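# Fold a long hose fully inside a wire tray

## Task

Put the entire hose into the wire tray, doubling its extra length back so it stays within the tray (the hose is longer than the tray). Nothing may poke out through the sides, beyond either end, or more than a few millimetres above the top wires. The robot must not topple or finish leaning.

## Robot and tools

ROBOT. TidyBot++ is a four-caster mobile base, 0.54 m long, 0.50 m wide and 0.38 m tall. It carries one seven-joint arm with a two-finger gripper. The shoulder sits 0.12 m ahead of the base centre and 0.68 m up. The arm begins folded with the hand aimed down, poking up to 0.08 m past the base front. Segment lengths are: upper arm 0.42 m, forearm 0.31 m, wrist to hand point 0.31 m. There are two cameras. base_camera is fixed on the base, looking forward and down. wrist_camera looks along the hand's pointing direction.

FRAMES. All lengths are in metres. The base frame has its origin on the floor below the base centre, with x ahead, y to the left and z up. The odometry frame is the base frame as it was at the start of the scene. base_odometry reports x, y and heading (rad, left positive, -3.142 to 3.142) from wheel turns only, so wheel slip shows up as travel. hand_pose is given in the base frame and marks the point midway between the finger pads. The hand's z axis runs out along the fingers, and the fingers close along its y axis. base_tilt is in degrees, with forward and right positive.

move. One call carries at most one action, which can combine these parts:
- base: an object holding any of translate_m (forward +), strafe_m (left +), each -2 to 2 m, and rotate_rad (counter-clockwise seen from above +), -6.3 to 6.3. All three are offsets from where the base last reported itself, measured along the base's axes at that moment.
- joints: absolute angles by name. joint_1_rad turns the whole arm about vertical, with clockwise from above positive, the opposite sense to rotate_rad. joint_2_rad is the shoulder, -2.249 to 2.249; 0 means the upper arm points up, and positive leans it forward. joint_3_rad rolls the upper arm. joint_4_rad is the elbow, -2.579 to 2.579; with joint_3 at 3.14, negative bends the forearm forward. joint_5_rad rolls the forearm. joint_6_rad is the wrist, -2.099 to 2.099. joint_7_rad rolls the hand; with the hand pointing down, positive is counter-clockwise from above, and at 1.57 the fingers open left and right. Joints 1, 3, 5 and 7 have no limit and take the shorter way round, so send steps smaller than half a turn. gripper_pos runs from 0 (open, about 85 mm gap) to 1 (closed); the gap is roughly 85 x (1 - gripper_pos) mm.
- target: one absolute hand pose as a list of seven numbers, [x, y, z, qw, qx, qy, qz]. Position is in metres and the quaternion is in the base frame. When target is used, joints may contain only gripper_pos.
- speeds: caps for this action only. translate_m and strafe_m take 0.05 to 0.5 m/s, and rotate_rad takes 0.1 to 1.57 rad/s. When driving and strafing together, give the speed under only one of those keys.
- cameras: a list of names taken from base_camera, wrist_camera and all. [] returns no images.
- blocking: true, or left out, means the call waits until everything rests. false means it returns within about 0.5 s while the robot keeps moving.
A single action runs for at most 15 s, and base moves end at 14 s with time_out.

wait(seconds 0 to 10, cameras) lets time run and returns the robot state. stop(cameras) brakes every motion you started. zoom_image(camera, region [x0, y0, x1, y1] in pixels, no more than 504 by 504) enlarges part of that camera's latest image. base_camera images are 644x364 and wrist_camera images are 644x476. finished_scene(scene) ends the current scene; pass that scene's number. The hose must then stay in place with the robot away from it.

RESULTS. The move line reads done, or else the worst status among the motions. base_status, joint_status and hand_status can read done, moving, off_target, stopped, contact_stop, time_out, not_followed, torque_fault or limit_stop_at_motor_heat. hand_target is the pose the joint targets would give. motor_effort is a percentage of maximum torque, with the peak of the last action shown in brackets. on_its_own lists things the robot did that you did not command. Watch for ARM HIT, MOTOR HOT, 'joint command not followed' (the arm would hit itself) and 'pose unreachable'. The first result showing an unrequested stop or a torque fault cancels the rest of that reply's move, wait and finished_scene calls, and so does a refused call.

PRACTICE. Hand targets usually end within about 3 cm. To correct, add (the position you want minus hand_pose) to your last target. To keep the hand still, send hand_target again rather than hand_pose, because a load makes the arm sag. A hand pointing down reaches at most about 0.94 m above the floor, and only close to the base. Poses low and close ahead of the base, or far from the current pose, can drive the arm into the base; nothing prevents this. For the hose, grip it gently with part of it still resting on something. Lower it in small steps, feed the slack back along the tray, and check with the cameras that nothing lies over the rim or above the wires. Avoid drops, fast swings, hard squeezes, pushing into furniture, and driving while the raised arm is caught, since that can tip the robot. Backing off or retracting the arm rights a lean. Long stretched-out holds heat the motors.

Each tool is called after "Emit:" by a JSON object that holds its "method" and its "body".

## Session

Emit:
{"method": "move", "body": {}}

Scene clock: 0.00 s.
base_odometry: x=+0.000 y=+0.000 heading=+0.000
base_tilt: forward=-0.2 right=+0.2
base_status: not commanded
joint_positions: joint_1_rad=+0.006 joint_2_rad=-0.372 joint_3_rad=+3.165 joint_4_rad=-2.558 joint_5_rad=-0.026 joint_6_rad=-0.918 joint_7_rad=+1.556 gripper_pos=+0.000
joint_status: not commanded
motor_effort: joint_1_rad=-1 joint_2_rad=+0 joint_3_rad=+1 joint_4_rad=+13 joint_5_rad=+0 joint_6_rad=+0 joint_7_rad=+0
hand_pose: x=+0.2351 y=+0.0055 z=+0.5816 quat_wxyz=(-0.015, +0.999, -0.030, +0.019) (m; base frame)
hand_target: x=+0.2350 y=+0.0055 z=+0.5815 quat_wxyz=(-0.015, +0.999, -0.030, +0.019) (m; base frame)
hand_status: not commanded
pictures: base_camera, wrist_camera
camera_calibration:
wrist_camera: T_world_to_cam=[[-0.035578, -0.997281, -0.0645387, 0.0544948], [-0.997722, 0.0391493, -0.0549434, 0.326586], [0.0573207, 0.0624369, -0.996402, 0.698947], [0, 0, 0, 1]] pos_world=[0.287717, -0.00207911, 0.717893]

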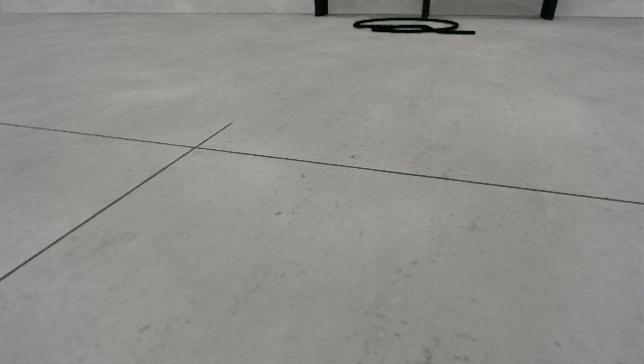

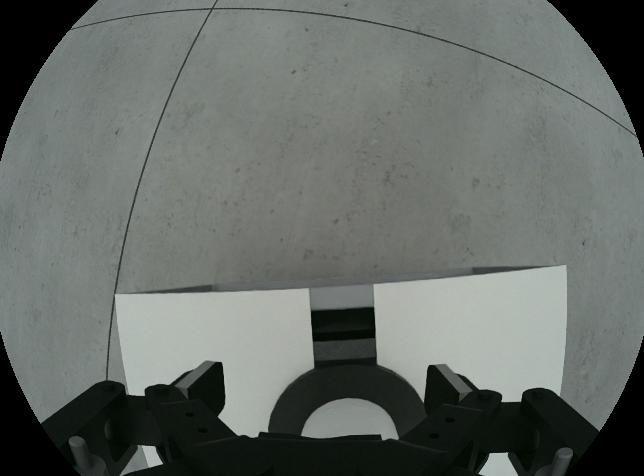

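Emit:
{"method": "move", "body": {"base": {"translate_m":1.7,"strafe_m":-0.6}, "joints": {"joint_1_rad":0,"joint_2_rad":0.0,"joint_3_rad":3.14,"joint_4_rad":-1.8,"joint_5_rad":0,"joint_6_rad":-0.5,"joint_7_rad":1.57}}}

Scene clock: 12.07 s.
move: done
base_odometry: x=+1.700 y=-0.600 heading=+0.000
base_tilt: forward=-0.1 right=+0.1
base_status: done
joint_positions: joint_1_rad=+0.006 joint_2_rad=-0.011 joint_3_rad=+3.154 joint_4_rad=-1.815 joint_5_rad=-0.026 joint_6_rad=-0.574 joint_7_rad=+1.556 gripper_pos=+0.000
joint_status: all done
motor_effort: joint_1_rad=-1(1) joint_2_rad=-20(22) joint_3_rad=+0(2) joint_4_rad=+19(19) joint_5_rad=-1(1) joint_6_rad=+6(6) joint_7_rad=-1(2)
hand_pose: x=+0.6355 y=-0.0037 z=+0.8050 quat_wxyz=(-0.010, +0.928, -0.023, +0.372) (m; base frame)
hand_target: x=+0.6573 y=+0.0022 z=+0.8237 quat_wxyz=(+0.000, +0.913, +0.000, +0.408) (m; base frame)
hand_status: not commanded
pictures: base_camera, wrist_camera
camera_calibration:
wrist_camera: T_world_to_cam=[[0.00421881, -0.998914, -0.0464053, 0.0341119], [-0.710173, 0.0296777, -0.703401, 1.07801], [0.704014, 0.0359233, -0.709277, 0.256969], [0, 0, 0, 1]] pos_world=[0.58452, -0.00714919, 0.942118]

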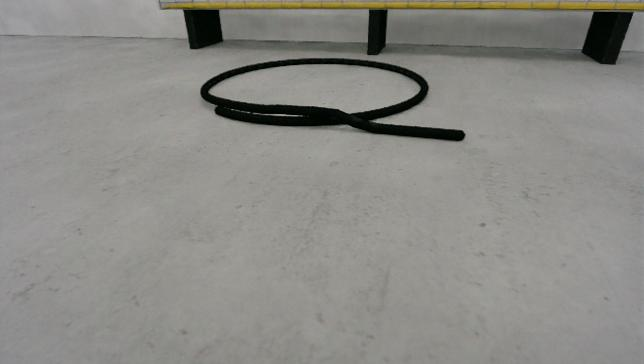

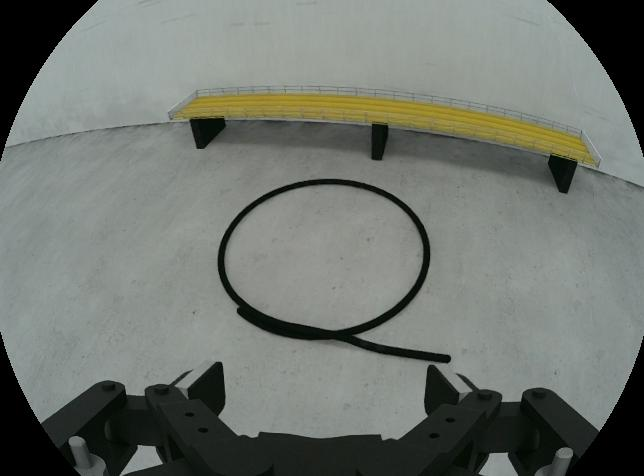

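Emit:
{"method": "move", "body": {"base": {"translate_m":0.52,"strafe_m":-0.22}, "joints": {"joint_1_rad":0,"joint_2_rad":0.6,"joint_4_rad":-1.9,"joint_6_rad":-0.60,"joint_7_rad":2.7,"gripper_pos":0.25}}}

Scene clock: 78.63 s.
move: done
base_odometry: x=+2.220 y=-0.820 heading=+0.001
base_tilt: forward=-0.2 right=+0.2
base_status: done
joint_positions: joint_1_rad=+0.006 joint_2_rad=+0.584 joint_3_rad=+3.151 joint_4_rad=-1.881 joint_5_rad=-0.026 joint_6_rad=-0.574 joint_7_rad=+2.647 gripper_pos=+0.250
joint_status: all done
motor_effort: joint_1_rad=+0(2) joint_2_rad=-33(37) joint_3_rad=+0(2) joint_4_rad=+10(20) joint_5_rad=-1(1) joint_6_rad=+1(7) joint_7_rad=-1(2)
hand_pose: x=+0.5800 y=-0.0018 z=+0.4780 quat_wxyz=(+0.022, +0.866, +0.497, +0.047) (m; base frame)
hand_target: x=+0.5576 y=+0.0021 z=+0.4662 quat_wxyz=(+0.011, +0.844, +0.536, +0.018) (m; base frame)
hand_status: not commanded
pictures: base_camera, wrist_camera
camera_calibration:
wrist_camera: T_world_to_cam=[[0.872213, -0.486419, 0.0513937, -0.528125], [-0.482422, -0.872833, -0.0736929, 0.373809], [0.0807038, 0.0394824, -0.995956, 0.562632], [0, 0, 0, 1]] pos_world=[0.595564, 0.0471689, 0.615046]

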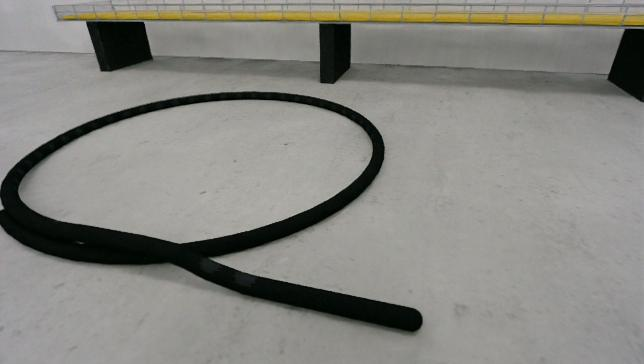

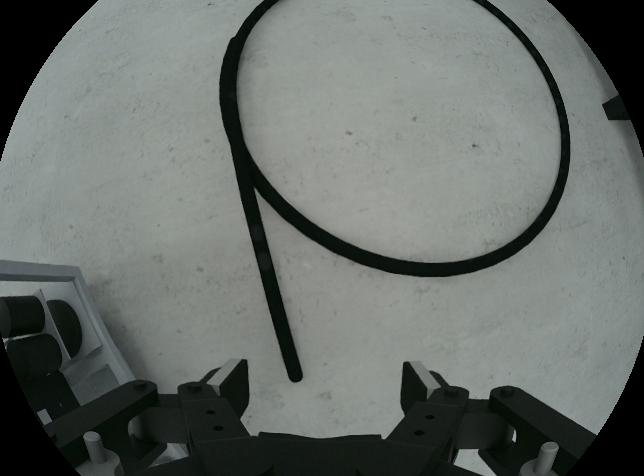

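Emit:
{"method": "move", "body": {"joints": {"joint_1_rad":0,"joint_2_rad":1.245,"joint_4_rad":-1.865,"joint_6_rad":0.055,"joint_7_rad":2.92,"gripper_pos":0.25}}}

Scene clock: 97.03 s.
move: done
base_odometry: x=+2.220 y=-0.820 heading=+0.001
base_tilt: forward=-0.2 right=+0.2
base_status: not commanded
joint_positions: joint_1_rad=+0.006 joint_2_rad=+1.220 joint_3_rad=+3.151 joint_4_rad=-1.881 joint_5_rad=-0.026 joint_6_rad=-0.027 joint_7_rad=+2.867 gripper_pos=+0.250
joint_status: all done
motor_effort: joint_1_rad=+0(2) joint_2_rad=-37(41) joint_3_rad=+0(1) joint_4_rad=+0(11) joint_5_rad=-1(1) joint_6_rad=+0(1) joint_7_rad=-1(2)
hand_pose: x=+0.5311 y=-0.0066 z=+0.2008 quat_wxyz=(+0.007, +0.808, +0.589, +0.003) (m; base frame)
hand_target: x=+0.5545 y=+0.0023 z=+0.1922 quat_wxyz=(+0.026, +0.780, +0.624, +0.034) (m; base frame)
hand_status: not commanded
pictures: base_camera, wrist_camera
camera_calibration:
wrist_camera: T_world_to_cam=[[0.958422, -0.28469, -0.0194609, -0.503844], [-0.284961, -0.958452, -0.0129253, 0.207942], [-0.0149727, 0.0179335, -0.999727, 0.342073], [0, 0, 0, 1]] pos_world=[0.547273, 0.0497289, 0.334862]

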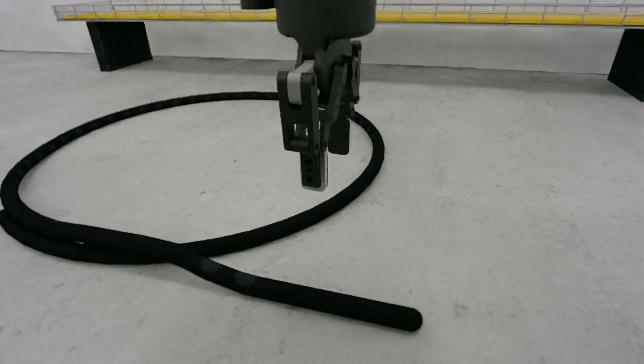

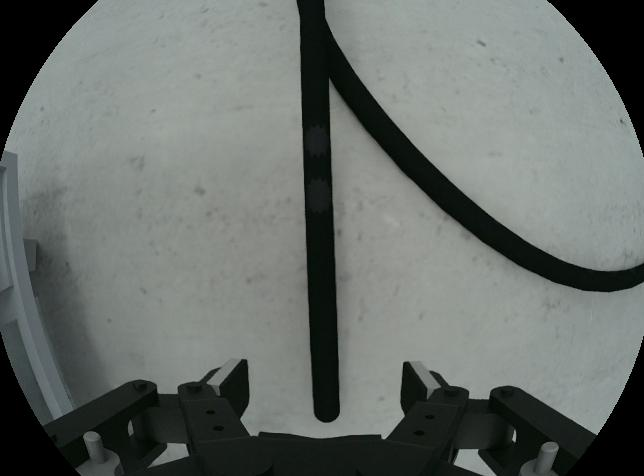

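Emit:
{"method": "move", "body": {"joints": {"joint_1_rad":0,"joint_2_rad":1.655,"joint_4_rad":-1.525,"joint_6_rad":0.10,"joint_7_rad":2.92}}}

Emit:
{"method": "move", "body": {"joints": {"gripper_pos":1}}}

Scene clock: 104.27 s.
move: done
base_odometry: x=+2.220 y=-0.820 heading=+0.001
base_tilt: forward=-0.2 right=+0.2
base_status: not commanded
joint_positions: joint_1_rad=+0.006 joint_2_rad=+1.635 joint_3_rad=+3.151 joint_4_rad=-1.545 joint_5_rad=-0.026 joint_6_rad=+0.020 joint_7_rad=+2.868 gripper_pos=+0.250
joint_status: all done
motor_effort: joint_1_rad=-1(2) joint_2_rad=-38(41) joint_3_rad=-1(1) joint_4_rad=-1(3) joint_5_rad=+0(1) joint_6_rad=-1(1) joint_7_rad=-1(2)
hand_pose: x=+0.5211 y=-0.0072 z=+0.0295 quat_wxyz=(-0.001, +0.807, +0.591, -0.010) (m; base frame)
hand_target: x=+0.5454 y=+0.0023 z=+0.0216 quat_wxyz=(+0.019, +0.781, +0.624, +0.025) (m; base frame)
hand_status: not commanded
pictures: base_camera, wrist_camera
camera_calibration:
wrist_camera: T_world_to_cam=[[0.958541, -0.280592, -0.0496708, -0.496938], [-0.281053, -0.959689, -0.00240098, 0.199935], [-0.0469948, 0.0162615, -0.998763, 0.187413], [0, 0, 0, 1]] pos_world=[0.541336, 0.0493912, 0.162977]

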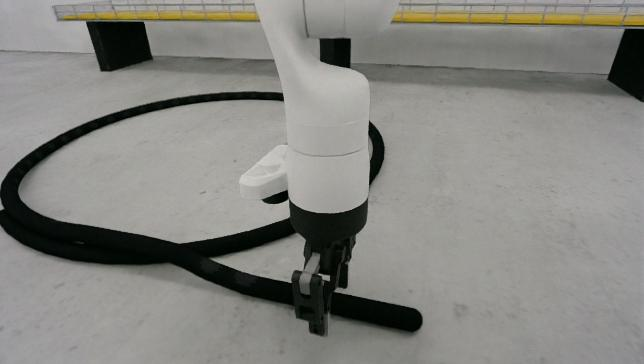

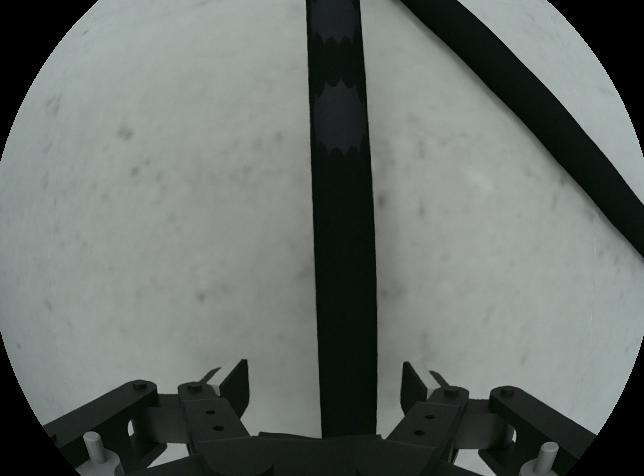

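Scene clock: 105.23 s.
move: off_target
base_odometry: x=+2.220 y=-0.820 heading=+0.000
base_tilt: forward=-0.2 right=+0.2
base_status: not commanded
joint_positions: joint_1_rad=+0.006 joint_2_rad=+1.633 joint_3_rad=+3.151 joint_4_rad=-1.544 joint_5_rad=-0.026 joint_6_rad=+0.021 joint_7_rad=+2.868 gripper_pos=+0.771
joint_status: gripper_pos off_target (ended at +0.771, target +1.000)
motor_effort: joint_1_rad=-1(1) joint_2_rad=-37(38) joint_3_rad=-1(1) joint_4_rad=+0(4) joint_5_rad=+0(1) joint_6_rad=+1(4) joint_7_rad=-1(1)
hand_pose: x=+0.5232 y=-0.0072 z=+0.0301 quat_wxyz=(+0.000, +0.806, +0.591, -0.009) (m; base frame)
hand_target: x=+0.5454 y=+0.0023 z=+0.0216 quat_wxyz=(+0.019, +0.781, +0.624, +0.025) (m; base frame)
hand_status: not commanded
pictures: base_camera, wrist_camera
camera_calibration:
wrist_camera: T_world_to_cam=[[0.958868, -0.280104, -0.0459832, -0.499129], [-0.280551, -0.959833, -0.00342907, 0.200248], [-0.0431757, 0.0161886, -0.998936, 0.186033], [0, 0, 0, 1]] pos_world=[0.54281, 0.0493849, 0.16357]

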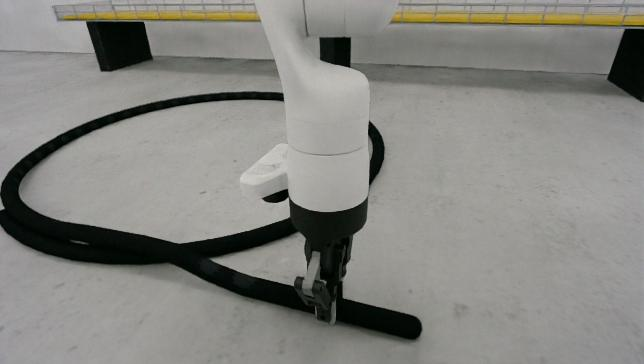

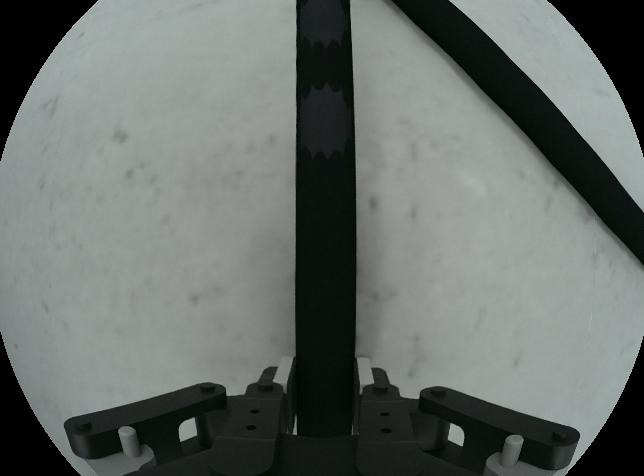

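Emit:
{"method": "move", "body": {"joints": {"joint_1_rad":0,"joint_2_rad":0.6,"joint_4_rad":-1.755,"joint_6_rad":-0.86,"joint_7_rad":2.3}}}

Emit:
{"method": "move", "body": {"base": {"strafe_m":0.6}, "joints": {"joint_7_rad":1.4}}}

Emit:
{"method": "move", "body": {"base": {"strafe_m":0.55}, "joints": {"joint_7_rad":0.5}}}

Scene clock: 121.47 s.
move: done
base_odometry: x=+2.220 y=-0.820 heading=+0.000
base_tilt: forward=-0.2 right=+0.2
base_status: not commanded
joint_positions: joint_1_rad=+0.006 joint_2_rad=+0.601 joint_3_rad=+3.151 joint_4_rad=-1.743 joint_5_rad=-0.026 joint_6_rad=-0.785 joint_7_rad=+2.357 gripper_pos=+0.771
joint_status: all done
motor_effort: joint_1_rad=+0(2) joint_2_rad=-36(47) joint_3_rad=+0(2) joint_4_rad=+12(13) joint_5_rad=-1(2) joint_6_rad=+1(2) joint_7_rad=-1(2)
hand_pose: x=+0.5862 y=-0.0004 z=+0.4981 quat_wxyz=(-0.004, +0.930, +0.368, +0.009) (m; base frame)
hand_target: x=+0.5563 y=+0.0021 z=+0.4966 quat_wxyz=(-0.013, +0.933, +0.357, -0.034) (m; base frame)
hand_status: not commanded
pictures: base_camera, wrist_camera
camera_calibration:
wrist_camera: T_world_to_cam=[[0.699668, -0.71363, -0.0346012, -0.390057], [-0.714466, -0.698747, -0.0359156, 0.496801], [0.001453, 0.0498504, -0.998756, 0.629962], [0, 0, 0, 1]] pos_world=[0.626943, 0.0373784, 0.633524]

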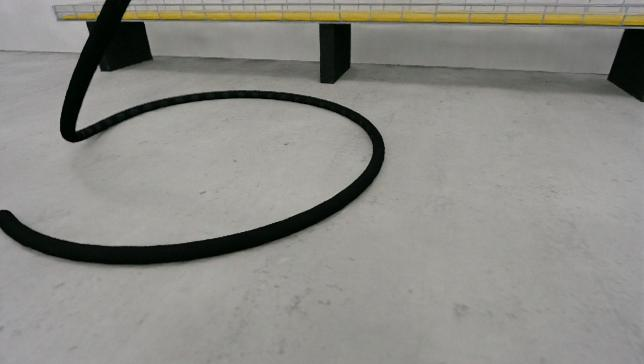

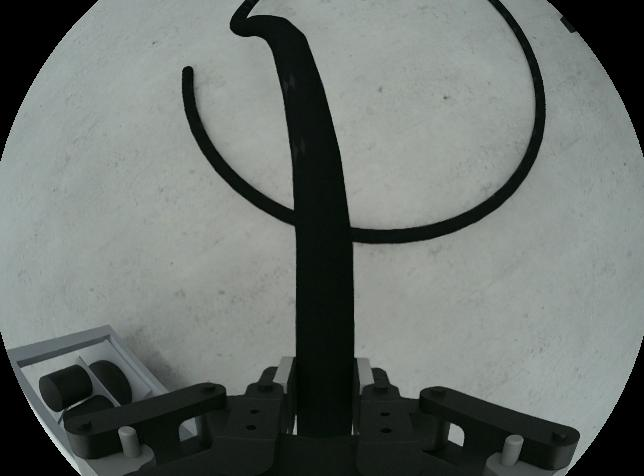

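Scene clock: 124.03 s.
move: done
base_odometry: x=+2.220 y=-0.220 heading=+0.000
base_tilt: forward=-0.2 right=+0.2
base_status: done
joint_positions: joint_1_rad=-0.004 joint_2_rad=+0.600 joint_3_rad=+3.142 joint_4_rad=-1.746 joint_5_rad=-0.026 joint_6_rad=-0.794 joint_7_rad=+1.457 gripper_pos=+0.771
joint_status: all done
motor_effort: joint_1_rad=+0(4) joint_2_rad=-37(37) joint_3_rad=+0(3) joint_4_rad=+13(14) joint_5_rad=-1(2) joint_6_rad=+2(2) joint_7_rad=-1(2)
hand_pose: x=+0.5815 y=+0.0090 z=+0.4975 quat_wxyz=(-0.009, +0.998, -0.064, +0.000) (m; base frame)
hand_target: x=+0.5563 y=+0.0021 z=+0.4966 quat_wxyz=(+0.003, +0.996, -0.085, -0.037) (m; base frame)
hand_status: not commanded
pictures: base_camera, wrist_camera
camera_calibration:
wrist_camera: T_world_to_cam=[[-0.10649, -0.99288, -0.0533795, 0.100566], [-0.994074, 0.10749, -0.0162154, 0.645458], [0.0218377, 0.0513364, -0.998443, 0.616916], [0, 0, 0, 1]] pos_world=[0.638871, -0.00120042, 0.631789]

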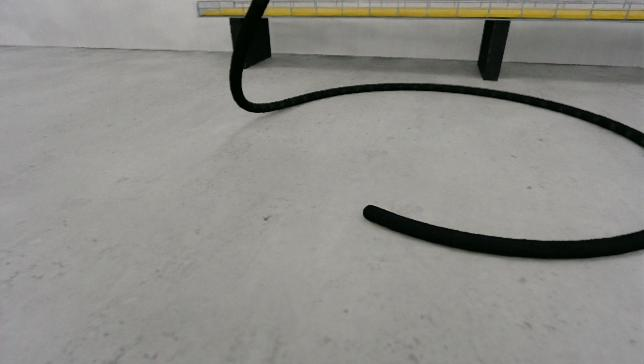

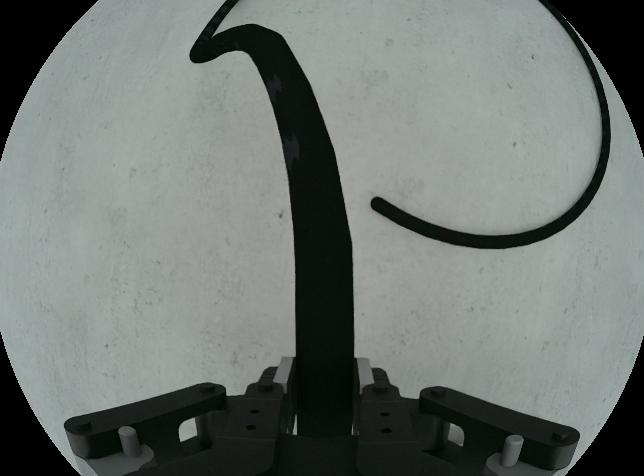

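Scene clock: 126.50 s.
move: done
base_odometry: x=+2.220 y=+0.330 heading=+0.000
base_tilt: forward=-0.2 right=+0.2
base_status: done
joint_positions: joint_1_rad=-0.007 joint_2_rad=+0.600 joint_3_rad=+3.138 joint_4_rad=-1.746 joint_5_rad=-0.026 joint_6_rad=-0.794 joint_7_rad=+0.556 gripper_pos=+0.771
joint_status: all done
motor_effort: joint_1_rad=+0(3) joint_2_rad=-37(38) joint_3_rad=+0(2) joint_4_rad=+11(14) joint_5_rad=+0(1) joint_6_rad=+0(2) joint_7_rad=-1(3)
hand_pose: x=+0.5813 y=+0.0119 z=+0.4976 quat_wxyz=(-0.009, +0.872, -0.490, -0.005) (m; base frame)
hand_target: x=+0.5563 y=+0.0021 z=+0.4966 quat_wxyz=(+0.018, +0.860, -0.509, -0.032) (m; base frame)
hand_status: not commanded
pictures: base_camera, wrist_camera
camera_calibration:
wrist_camera: T_world_to_cam=[[-0.841791, -0.537784, -0.0466548, 0.522119], [-0.538369, 0.842709, -0.0000179106, 0.363218], [0.0393261, 0.0251025, -0.998911, 0.607217], [0, 0, 0, 1]] pos_world=[0.611181, -0.0405428, 0.630922]

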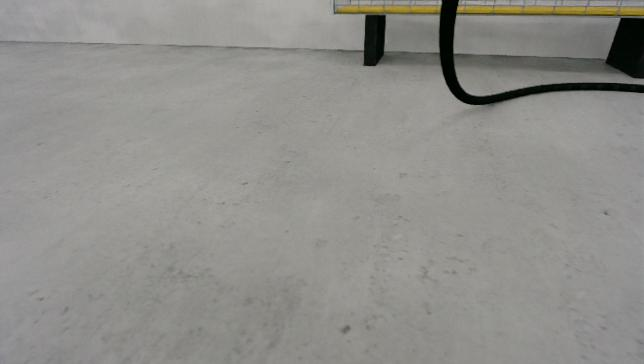

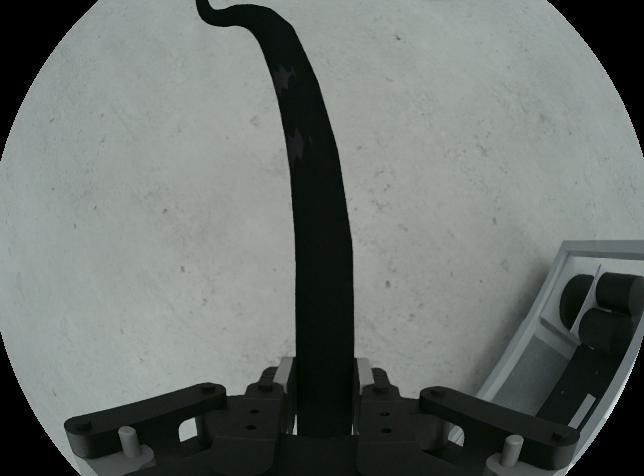

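Emit:
{"method": "move", "body": {"base": {"translate_m":0.72,"strafe_m":-0.1,"rotate_rad":-0.29}, "joints": {"joint_7_rad":0.1}}}

Scene clock: 138.03 s.
move: done
base_odometry: x=+2.941 y=+0.230 heading=-0.291
base_tilt: forward=-0.1 right=+0.2
base_status: done
joint_positions: joint_1_rad=+0.000 joint_2_rad=+0.596 joint_3_rad=+3.138 joint_4_rad=-1.752 joint_5_rad=-0.026 joint_6_rad=-0.797 joint_7_rad=+0.157 gripper_pos=+0.771
joint_status: all done
motor_effort: joint_1_rad=+1(5) joint_2_rad=-36(39) joint_3_rad=+1(4) joint_4_rad=+12(14) joint_5_rad=+0(1) joint_6_rad=+1(2) joint_7_rad=-2(2)
hand_pose: x=+0.5781 y=+0.0087 z=+0.4984 quat_wxyz=(-0.007, +0.755, -0.656, -0.008) (m; base frame)
hand_target: x=+0.5563 y=+0.0021 z=+0.4966 quat_wxyz=(+0.024, +0.742, -0.670, -0.028) (m; base frame)
hand_status: not commanded
pictures: base_camera, wrist_camera
camera_calibration:
wrist_camera: T_world_to_cam=[[-0.98634, -0.161094, -0.0343924, 0.591951], [-0.16132, 0.986894, 0.00390641, 0.143033], [0.0333124, 0.00940125, -0.999401, 0.612016], [0, 0, 0, 1]] pos_world=[0.586551, -0.051553, 0.631449]

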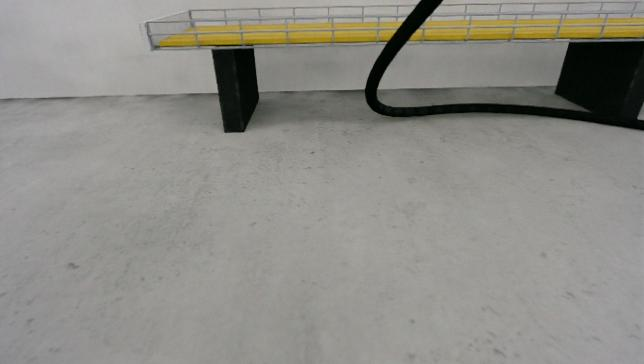

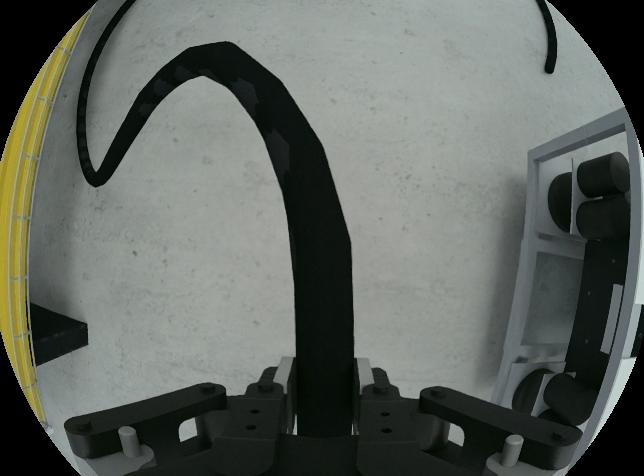

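Emit:
{"method": "move", "body": {"base": {"translate_m":0.4,"strafe_m":0.42}}}

Scene clock: 155.87 s.
move: done
base_odometry: x=+3.445 y=+0.517 heading=-0.292
base_tilt: forward=-0.1 right=+0.2
base_status: done
joint_positions: joint_1_rad=-0.008 joint_2_rad=+0.595 joint_3_rad=+3.136 joint_4_rad=-1.752 joint_5_rad=-0.026 joint_6_rad=-0.798 joint_7_rad=+0.152 gripper_pos=+0.771
joint_status: not commanded
motor_effort: joint_1_rad=+0(3) joint_2_rad=-36(38) joint_3_rad=+0(3) joint_4_rad=+13(14) joint_5_rad=+1(2) joint_6_rad=+1(2) joint_7_rad=-1(2)
hand_pose: x=+0.5779 y=+0.0137 z=+0.4987 quat_wxyz=(-0.007, +0.757, -0.654, -0.009) (m; base frame)
hand_target: x=+0.5563 y=+0.0021 z=+0.4966 quat_wxyz=(+0.024, +0.742, -0.670, -0.028) (m; base frame)
hand_status: not commanded
pictures: base_camera, wrist_camera
camera_calibration:
wrist_camera: T_world_to_cam=[[-0.985492, -0.166139, -0.0346832, 0.592201], [-0.166425, 0.986039, 0.00551282, 0.140217], [0.0332831, 0.011205, -0.999383, 0.61227], [0, 0, 0, 1]] pos_world=[0.586567, -0.0467326, 0.631659]

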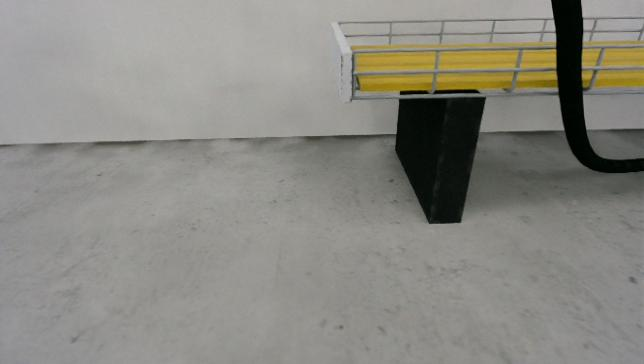

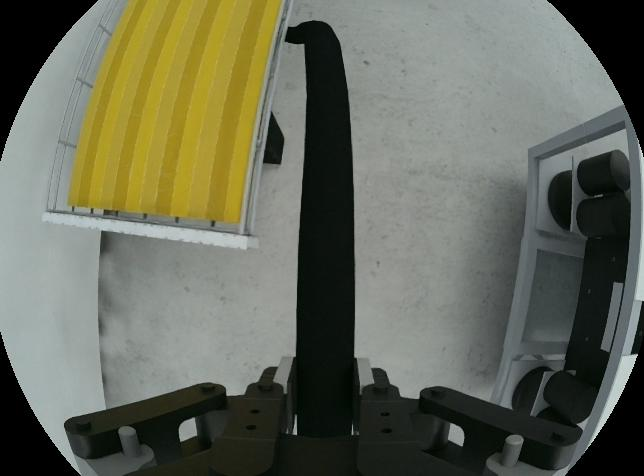

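Emit:
{"method": "move", "body": {"base": {"translate_m":0.15}, "speeds": {"translate_m":0.2}, "joints": {"joint_1_rad":0,"joint_2_rad":0.875,"joint_4_rad":-1.365,"joint_6_rad":-0.97,"joint_7_rad":0.0}}}

Scene clock: 177.73 s.
move: done
base_odometry: x=+3.588 y=+0.475 heading=-0.291
base_tilt: forward=-0.2 right=+0.2
base_status: done
joint_positions: joint_1_rad=-0.007 joint_2_rad=+0.866 joint_3_rad=+3.136 joint_4_rad=-1.404 joint_5_rad=-0.026 joint_6_rad=-0.912 joint_7_rad=+0.041 gripper_pos=+0.771
joint_status: all done
motor_effort: joint_1_rad=+0(4) joint_2_rad=-45(48) joint_3_rad=+1(2) joint_4_rad=+15(15) joint_5_rad=+3(3) joint_6_rad=+3(4) joint_7_rad=+1(2)
hand_pose: x=+0.6675 y=+0.0150 z=+0.4412 quat_wxyz=(+0.005, +0.720, -0.694, -0.023) (m; base frame)
hand_target: x=+0.6672 y=+0.0022 z=+0.4459 quat_wxyz=(+0.024, +0.707, -0.706, -0.025) (m; base frame)
hand_status: not commanded
pictures: base_camera, wrist_camera
camera_calibration:
wrist_camera: T_world_to_cam=[[-0.998354, -0.0572001, 0.00413143, 0.668573], [-0.0571553, 0.998313, 0.0102454, 0.0789613], [-0.00471049, 0.00999242, -0.999939, 0.577486], [0, 0, 0, 1]] pos_world=[0.674706, -0.0463561, 0.573879]

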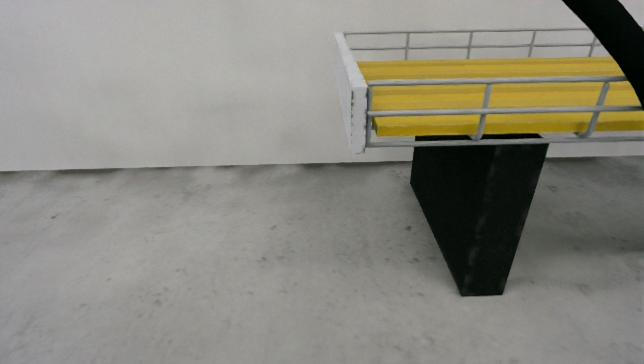

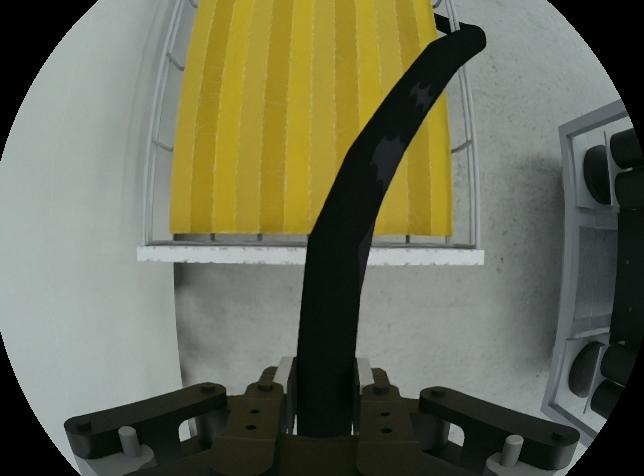

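Emit:
{"method": "move", "body": {"joints": {"joint_1_rad":0,"joint_2_rad":1.15,"joint_4_rad":-1.365,"joint_6_rad":-0.54,"joint_7_rad":0.0}}}

Emit:
{"method": "move", "body": {"joints": {"gripper_pos":0.5}}}

Scene clock: 194.90 s.
move: off_target
base_odometry: x=+3.588 y=+0.475 heading=-0.291
base_tilt: forward=-0.1 right=+0.1
base_status: not commanded
joint_positions: joint_1_rad=-0.007 joint_2_rad=+1.127 joint_3_rad=+3.132 joint_4_rad=-1.391 joint_5_rad=-0.026 joint_6_rad=-0.644 joint_7_rad=+0.037 gripper_pos=+0.771
joint_status: joint_6_rad off_target (ended at -0.643, target -0.540); the others done
motor_effort: joint_1_rad=+1(4) joint_2_rad=-46(51) joint_3_rad=+1(4) joint_4_rad=+12(15) joint_5_rad=+3(4) joint_6_rad=+3(5) joint_7_rad=+1(2)
hand_pose: x=+0.6762 y=+0.0158 z=+0.2963 quat_wxyz=(-0.002, +0.717, -0.697, -0.015) (m; base frame)
hand_target: x=+0.7143 y=+0.0023 z=+0.2889 quat_wxyz=(-0.031, +0.707, -0.706, +0.030) (m; base frame)
hand_status: not commanded
pictures: base_camera, wrist_camera
camera_calibration:
wrist_camera: T_world_to_cam=[[-0.998705, -0.0483441, -0.0158734, 0.683947], [-0.0484717, 0.998794, 0.00775869, 0.075064], [0.0154791, 0.00851805, -0.999844, 0.418934], [0, 0, 0, 1]] pos_world=[0.680215, -0.0454772, 0.429142]

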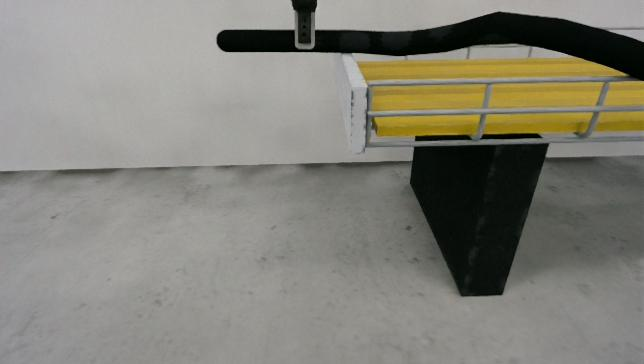

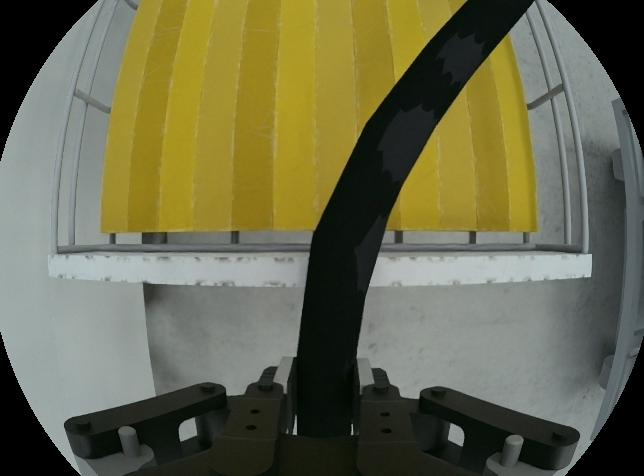

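Scene clock: 195.73 s.
move: done
base_odometry: x=+3.588 y=+0.475 heading=-0.291
base_tilt: forward=-0.2 right=+0.2
base_status: not commanded
joint_positions: joint_1_rad=-0.007 joint_2_rad=+1.127 joint_3_rad=+3.132 joint_4_rad=-1.385 joint_5_rad=-0.026 joint_6_rad=-0.623 joint_7_rad=+0.037 gripper_pos=+0.500
joint_status: all done
motor_effort: joint_1_rad=+0(2) joint_2_rad=-44(47) joint_3_rad=+0(2) joint_4_rad=+9(12) joint_5_rad=+1(3) joint_6_rad=+2(3) joint_7_rad=+0(2)
hand_pose: x=+0.6860 y=+0.0157 z=+0.2974 quat_wxyz=(-0.011, +0.717, -0.697, -0.006) (m; base frame)
hand_target: x=+0.7143 y=+0.0023 z=+0.2889 quat_wxyz=(-0.031, +0.707, -0.706, +0.030) (m; base frame)
hand_status: not commanded
pictures: base_camera, wrist_camera
camera_calibration:
wrist_camera: T_world_to_cam=[[-0.997965, -0.0476644, -0.0423521, 0.701129], [-0.0479749, 0.998828, 0.00634414, 0.07566], [0.0420001, 0.00836307, -0.999083, 0.401439], [0, 0, 0, 1]] pos_world=[0.686472, -0.0455096, 0.430285]

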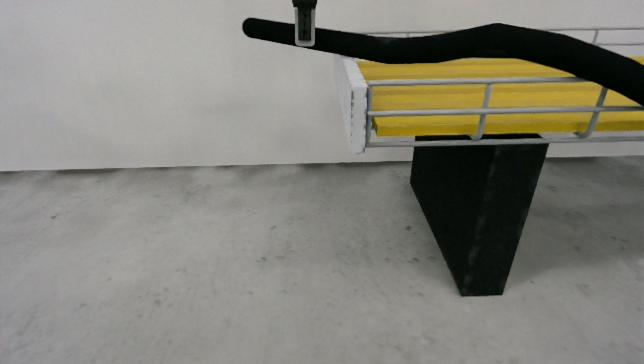

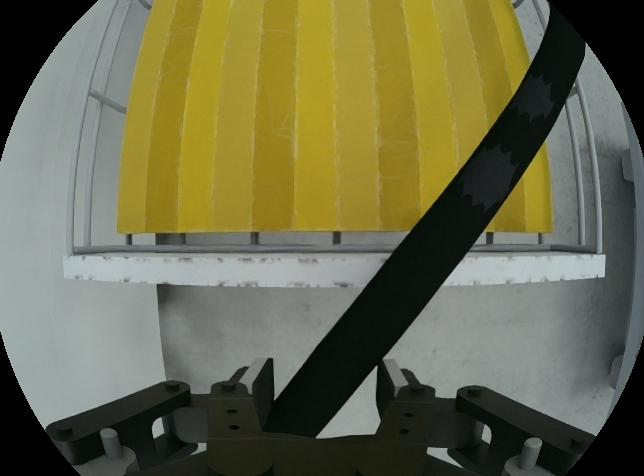

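Emit:
{"method": "move", "body": {"joints": {"joint_7_rad":-0.35,"gripper_pos":1}}}

Emit:
{"method": "move", "body": {"joints": {"joint_1_rad":0,"joint_2_rad":0.95,"joint_4_rad":-1.365,"joint_6_rad":-0.85,"joint_7_rad":-0.05}}}

Emit:
{"method": "move", "body": {"base": {"strafe_m":0.18}}}

Scene clock: 205.50 s.
move: off_target
base_odometry: x=+3.588 y=+0.475 heading=-0.291
base_tilt: forward=-0.2 right=+0.1
base_status: not commanded
joint_positions: joint_1_rad=-0.008 joint_2_rad=+1.127 joint_3_rad=+3.131 joint_4_rad=-1.385 joint_5_rad=-0.026 joint_6_rad=-0.623 joint_7_rad=-0.307 gripper_pos=+0.731
joint_status: gripper_pos off_target (ended at +0.731, target +1.000); the others done
motor_effort: joint_1_rad=+0(2) joint_2_rad=-44(45) joint_3_rad=+0(2) joint_4_rad=+9(11) joint_5_rad=+0(2) joint_6_rad=+1(2) joint_7_rad=-1(1)
hand_pose: x=+0.6861 y=+0.0165 z=+0.2974 quat_wxyz=(-0.010, +0.587, -0.810, -0.008) (m; base frame)
hand_target: x=+0.7143 y=+0.0023 z=+0.2889 quat_wxyz=(-0.036, +0.573, -0.818, +0.024) (m; base frame)
hand_status: not commanded
pictures: base_camera, wrist_camera
camera_calibration:
wrist_camera: T_world_to_cam=[[-0.955959, 0.291546, -0.0338039, 0.664234], [0.291421, 0.956556, 0.00866251, -0.157987], [0.0348609, -0.00157018, -0.999391, 0.406623], [0, 0, 0, 1]] pos_world=[0.666847, -0.0418928, 0.430197]

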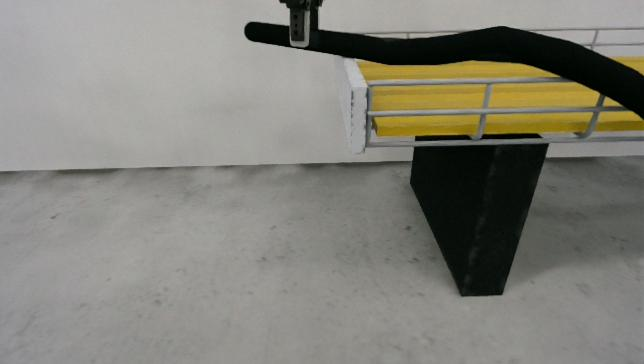

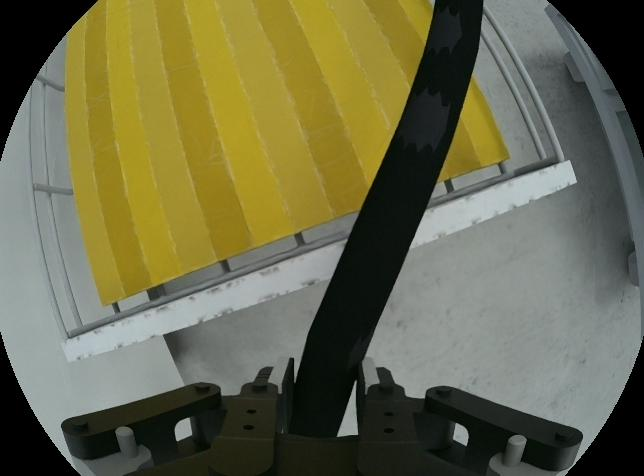

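Scene clock: 206.87 s.
move: done
base_odometry: x=+3.588 y=+0.475 heading=-0.291
base_tilt: forward=-0.2 right=+0.1
base_status: not commanded
joint_positions: joint_1_rad=-0.007 joint_2_rad=+0.940 joint_3_rad=+3.131 joint_4_rad=-1.385 joint_5_rad=-0.026 joint_6_rad=-0.793 joint_7_rad=-0.110 gripper_pos=+0.736
joint_status: all done
motor_effort: joint_1_rad=+0(2) joint_2_rad=-46(52) joint_3_rad=+0(1) joint_4_rad=+14(15) joint_5_rad=+1(2) joint_6_rad=+3(4) joint_7_rad=+1(1)
hand_pose: x=+0.6952 y=+0.0172 z=+0.4038 quat_wxyz=(-0.018, +0.665, -0.747, -0.002) (m; base frame)
hand_target: x=+0.6852 y=+0.0022 z=+0.4024 quat_wxyz=(+0.008, +0.689, -0.724, -0.009) (m; base frame)
hand_status: not commanded
pictures: base_camera, wrist_camera
camera_calibration:
wrist_camera: T_world_to_cam=[[-0.993939, 0.0946995, -0.055836, 0.715044], [0.0941394, 0.995479, 0.0125833, -0.0273427], [0.0567753, 0.00725064, -0.998361, 0.496851], [0, 0, 0, 1]] pos_world=[0.685075, -0.0440977, 0.536306]

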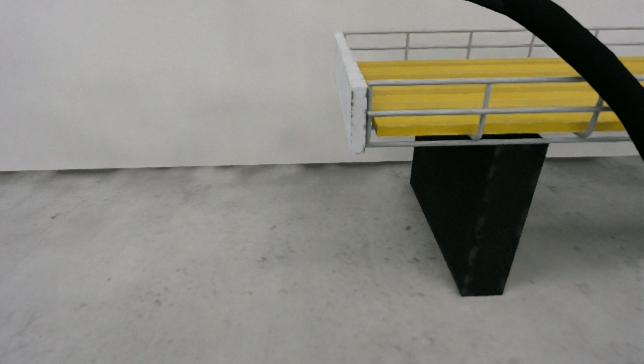

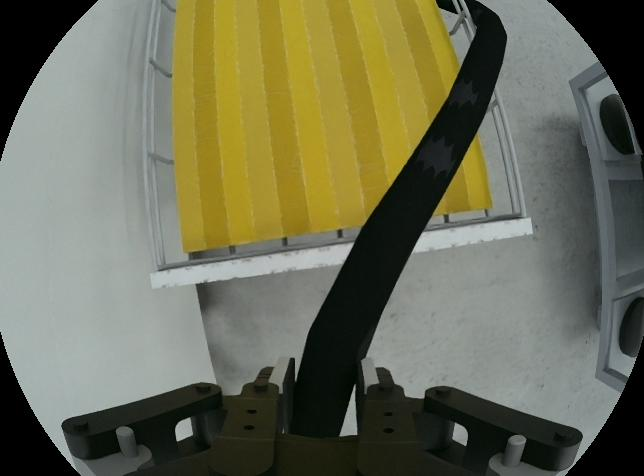

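Scene clock: 208.40 s.
move: done
base_odometry: x=+3.640 y=+0.647 heading=-0.292
base_tilt: forward=-0.2 right=+0.2
base_status: done
joint_positions: joint_1_rad=+0.001 joint_2_rad=+0.940 joint_3_rad=+3.141 joint_4_rad=-1.385 joint_5_rad=-0.026 joint_6_rad=-0.795 joint_7_rad=-0.106 gripper_pos=+0.736
joint_status: not commanded
motor_effort: joint_1_rad=-2(6) joint_2_rad=-46(48) joint_3_rad=-2(3) joint_4_rad=+14(15) joint_5_rad=-1(2) joint_6_rad=+2(4) joint_7_rad=+0(1)
hand_pose: x=+0.6945 y=+0.0071 z=+0.4034 quat_wxyz=(-0.014, +0.662, -0.750, +0.000) (m; base frame)
hand_target: x=+0.6852 y=+0.0022 z=+0.4024 quat_wxyz=(+0.008, +0.689, -0.724, -0.009) (m; base frame)
hand_status: not commanded
pictures: base_camera, wrist_camera
camera_calibration:
wrist_camera: T_world_to_cam=[[-0.993176, 0.103532, -0.0536911, 0.713815], [0.103453, 0.994625, 0.00426527, -0.0203429], [0.0538441, -0.00131832, -0.998548, 0.498706], [0, 0, 0, 1]] pos_world=[0.684196, -0.0530118, 0.536395]

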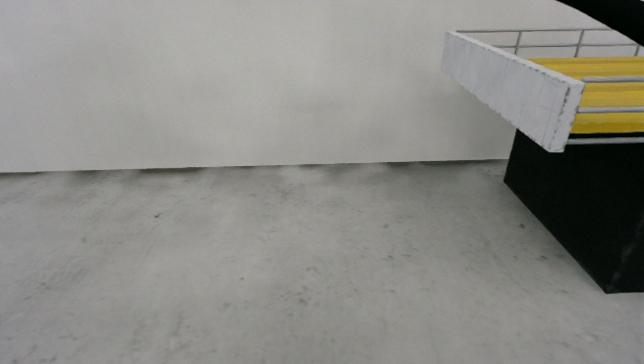

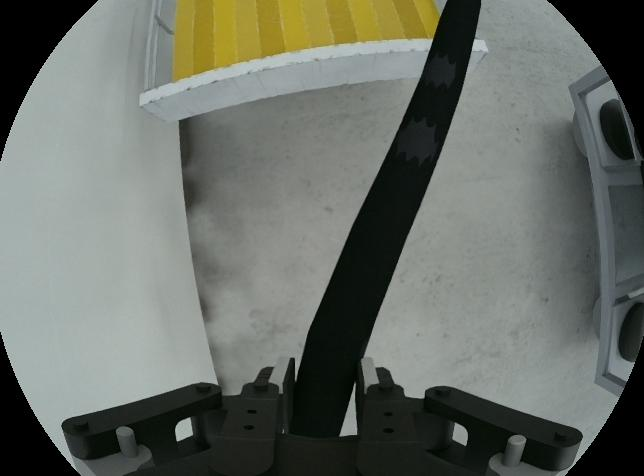

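Emit:
{"method": "move", "body": {"joints": {"joint_1_rad":0.0,"joint_2_rad":1.195,"joint_4_rad":-0.80,"joint_6_rad":-1.2,"joint_7_rad":-0.05}}}

Emit:
{"method": "move", "body": {"joints": {"joint_1_rad":0.0,"joint_2_rad":1.35,"joint_4_rad":-0.79,"joint_6_rad":-0.95,"joint_7_rad":-0.05}}}

Scene clock: 216.07 s.
move: done
base_odometry: x=+3.640 y=+0.647 heading=-0.292
base_tilt: forward=-0.2 right=+0.2
base_status: not commanded
joint_positions: joint_1_rad=+0.002 joint_2_rad=+1.174 joint_3_rad=+3.141 joint_4_rad=-0.836 joint_5_rad=-0.026 joint_6_rad=-1.135 joint_7_rad=-0.106 gripper_pos=+0.736
joint_status: all done
motor_effort: joint_1_rad=-2(4) joint_2_rad=-55(56) joint_3_rad=-2(3) joint_4_rad=+16(17) joint_5_rad=+0(1) joint_6_rad=+3(4) joint_7_rad=+0(1)
hand_pose: x=+0.7905 y=+0.0077 z=+0.3995 quat_wxyz=(-0.007, +0.664, -0.748, -0.010) (m; base frame)
hand_target: x=+0.7803 y=+0.0022 z=+0.3960 quat_wxyz=(+0.019, +0.689, -0.724, -0.019) (m; base frame)
hand_status: not commanded
pictures: base_camera, wrist_camera
camera_calibration:
wrist_camera: T_world_to_cam=[[-0.994775, 0.0978453, -0.02913, 0.800444], [0.0976857, 0.995194, 0.00685702, -0.027297], [0.0296609, 0.00397561, -0.999552, 0.509113], [0, 0, 0, 1]] pos_world=[0.783827, -0.0531779, 0.532389]

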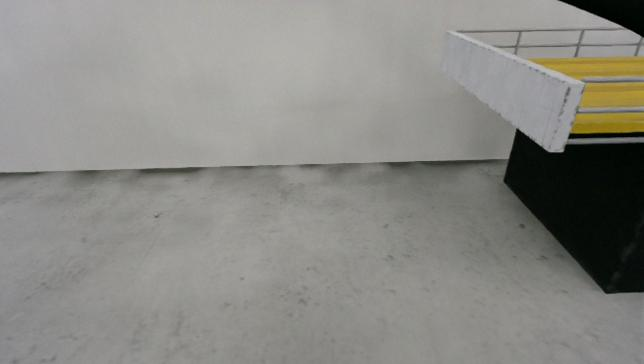

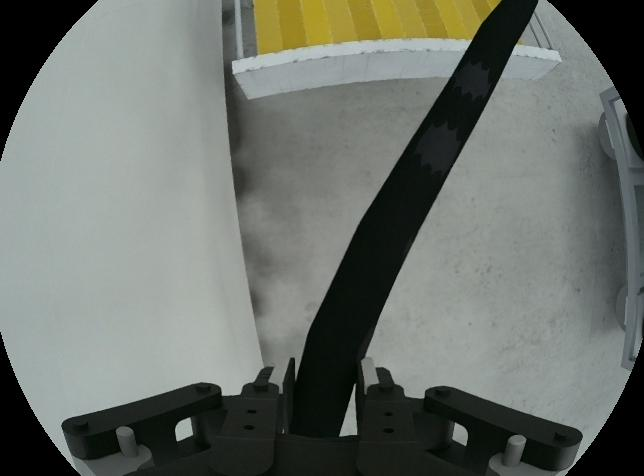

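Scene clock: 217.47 s.
move: done
base_odometry: x=+3.640 y=+0.647 heading=-0.292
base_tilt: forward=-0.2 right=+0.1
base_status: not commanded
joint_positions: joint_1_rad=+0.002 joint_2_rad=+1.331 joint_3_rad=+3.141 joint_4_rad=-0.812 joint_5_rad=-0.026 joint_6_rad=-1.025 joint_7_rad=-0.106 gripper_pos=+0.736
joint_status: all done
motor_effort: joint_1_rad=-1(2) joint_2_rad=-53(58) joint_3_rad=+0(2) joint_4_rad=+13(17) joint_5_rad=+1(2) joint_6_rad=+1(3) joint_7_rad=+0(1)
hand_pose: x=+0.7837 y=+0.0074 z=+0.3002 quat_wxyz=(+0.002, +0.663, -0.749, -0.017) (m; base frame)
hand_target: x=+0.8104 y=+0.0022 z=+0.2937 quat_wxyz=(-0.019, +0.689, -0.724, +0.017) (m; base frame)
hand_status: not commanded
pictures: base_camera, wrist_camera
camera_calibration:
wrist_camera: T_world_to_cam=[[-0.994944, 0.100247, -0.00601423, 0.783967], [0.100229, 0.994959, 0.00321409, -0.0265398], [0.00630611, 0.00259504, -0.999977, 0.42849], [0, 0, 0, 1]] pos_world=[0.779961, -0.0532963, 0.43328]

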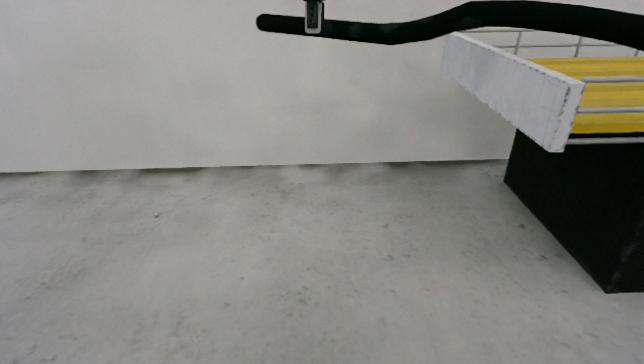

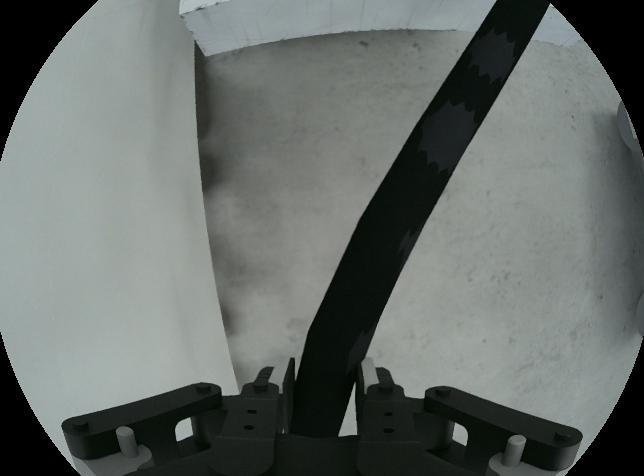

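Emit:
{"method": "move", "body": {"joints": {"joint_2_rad":1.40,"joint_4_rad":-0.79,"joint_6_rad":-0.95}, "cameras": []}}

Emit:
{"method": "move", "body": {"joints": {"joint_7_rad":-0.35,"gripper_pos":0.4}}}

Scene clock: 223.03 s.
move: done
base_odometry: x=+3.640 y=+0.647 heading=-0.292
base_tilt: forward=-0.2 right=+0.3
base_status: not commanded
joint_positions: joint_1_rad=+0.001 joint_2_rad=+1.376 joint_3_rad=+3.141 joint_4_rad=-0.807 joint_5_rad=-0.026 joint_6_rad=-1.025 joint_7_rad=-0.106 gripper_pos=+0.736
joint_status: all done
motor_effort: joint_1_rad=+1(1) joint_2_rad=-52(55) joint_3_rad=+1(1) joint_4_rad=+13(15) joint_5_rad=+1(2) joint_6_rad=+0(2) joint_7_rad=+0(1)
hand_pose: x=+0.7685 y=+0.0078 z=+0.2723 quat_wxyz=(+0.017, +0.662, -0.748, -0.031) (m; base frame)
hand_target: x=+0.7901 y=+0.0022 z=+0.2596 quat_wxyz=(-0.001, +0.689, -0.724, +0.000) (m; base frame)
hand_status: not commanded
pictures: none
No camera images: "cameras" was empty.

Scene clock: 223.90 s.
move: done
base_odometry: x=+3.640 y=+0.647 heading=-0.292
base_tilt: forward=-0.1 right=+0.2
base_status: not commanded
joint_positions: joint_1_rad=+0.001 joint_2_rad=+1.376 joint_3_rad=+3.141 joint_4_rad=-0.807 joint_5_rad=-0.026 joint_6_rad=-1.025 joint_7_rad=-0.329 gripper_pos=+0.400
joint_status: all done
motor_effort: joint_1_rad=-1(1) joint_2_rad=-53(53) joint_3_rad=-1(1) joint_4_rad=+12(13) joint_5_rad=+0(1) joint_6_rad=+0(0) joint_7_rad=+0(1)
hand_pose: x=+0.7685 y=+0.0078 z=+0.2723 quat_wxyz=(+0.020, +0.575, -0.817, -0.028) (m; base frame)
hand_target: x=+0.7901 y=+0.0022 z=+0.2596 quat_wxyz=(-0.001, +0.573, -0.819, +0.000) (m; base frame)
hand_status: not commanded
pictures: base_camera, wrist_camera
camera_calibration:
wrist_camera: T_world_to_cam=[[-0.947708, 0.317191, 0.0351898, 0.719421], [0.31681, 0.948353, -0.0160848, -0.186155], [-0.0384743, -0.00409528, -0.999251, 0.434969], [0, 0, 0, 1]] pos_world=[0.757512, -0.0498724, 0.406333]

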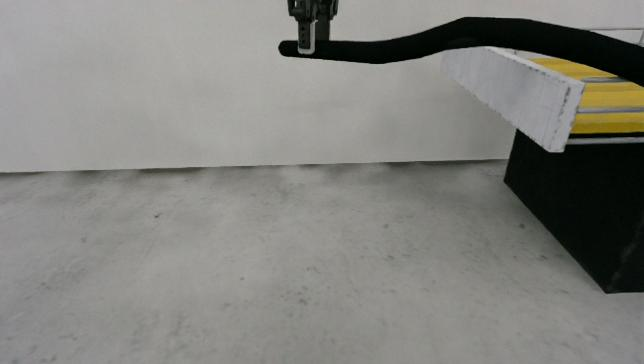

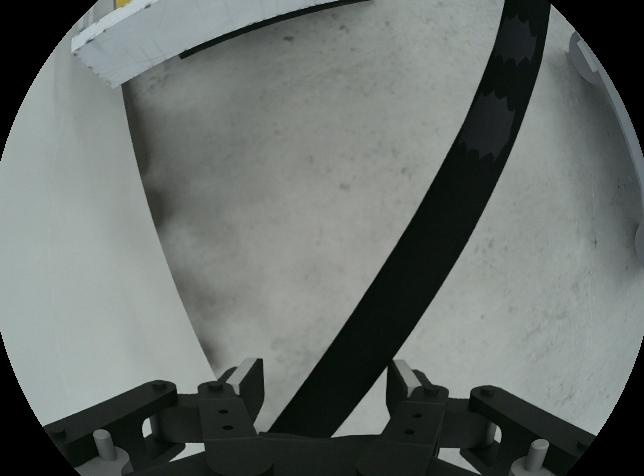

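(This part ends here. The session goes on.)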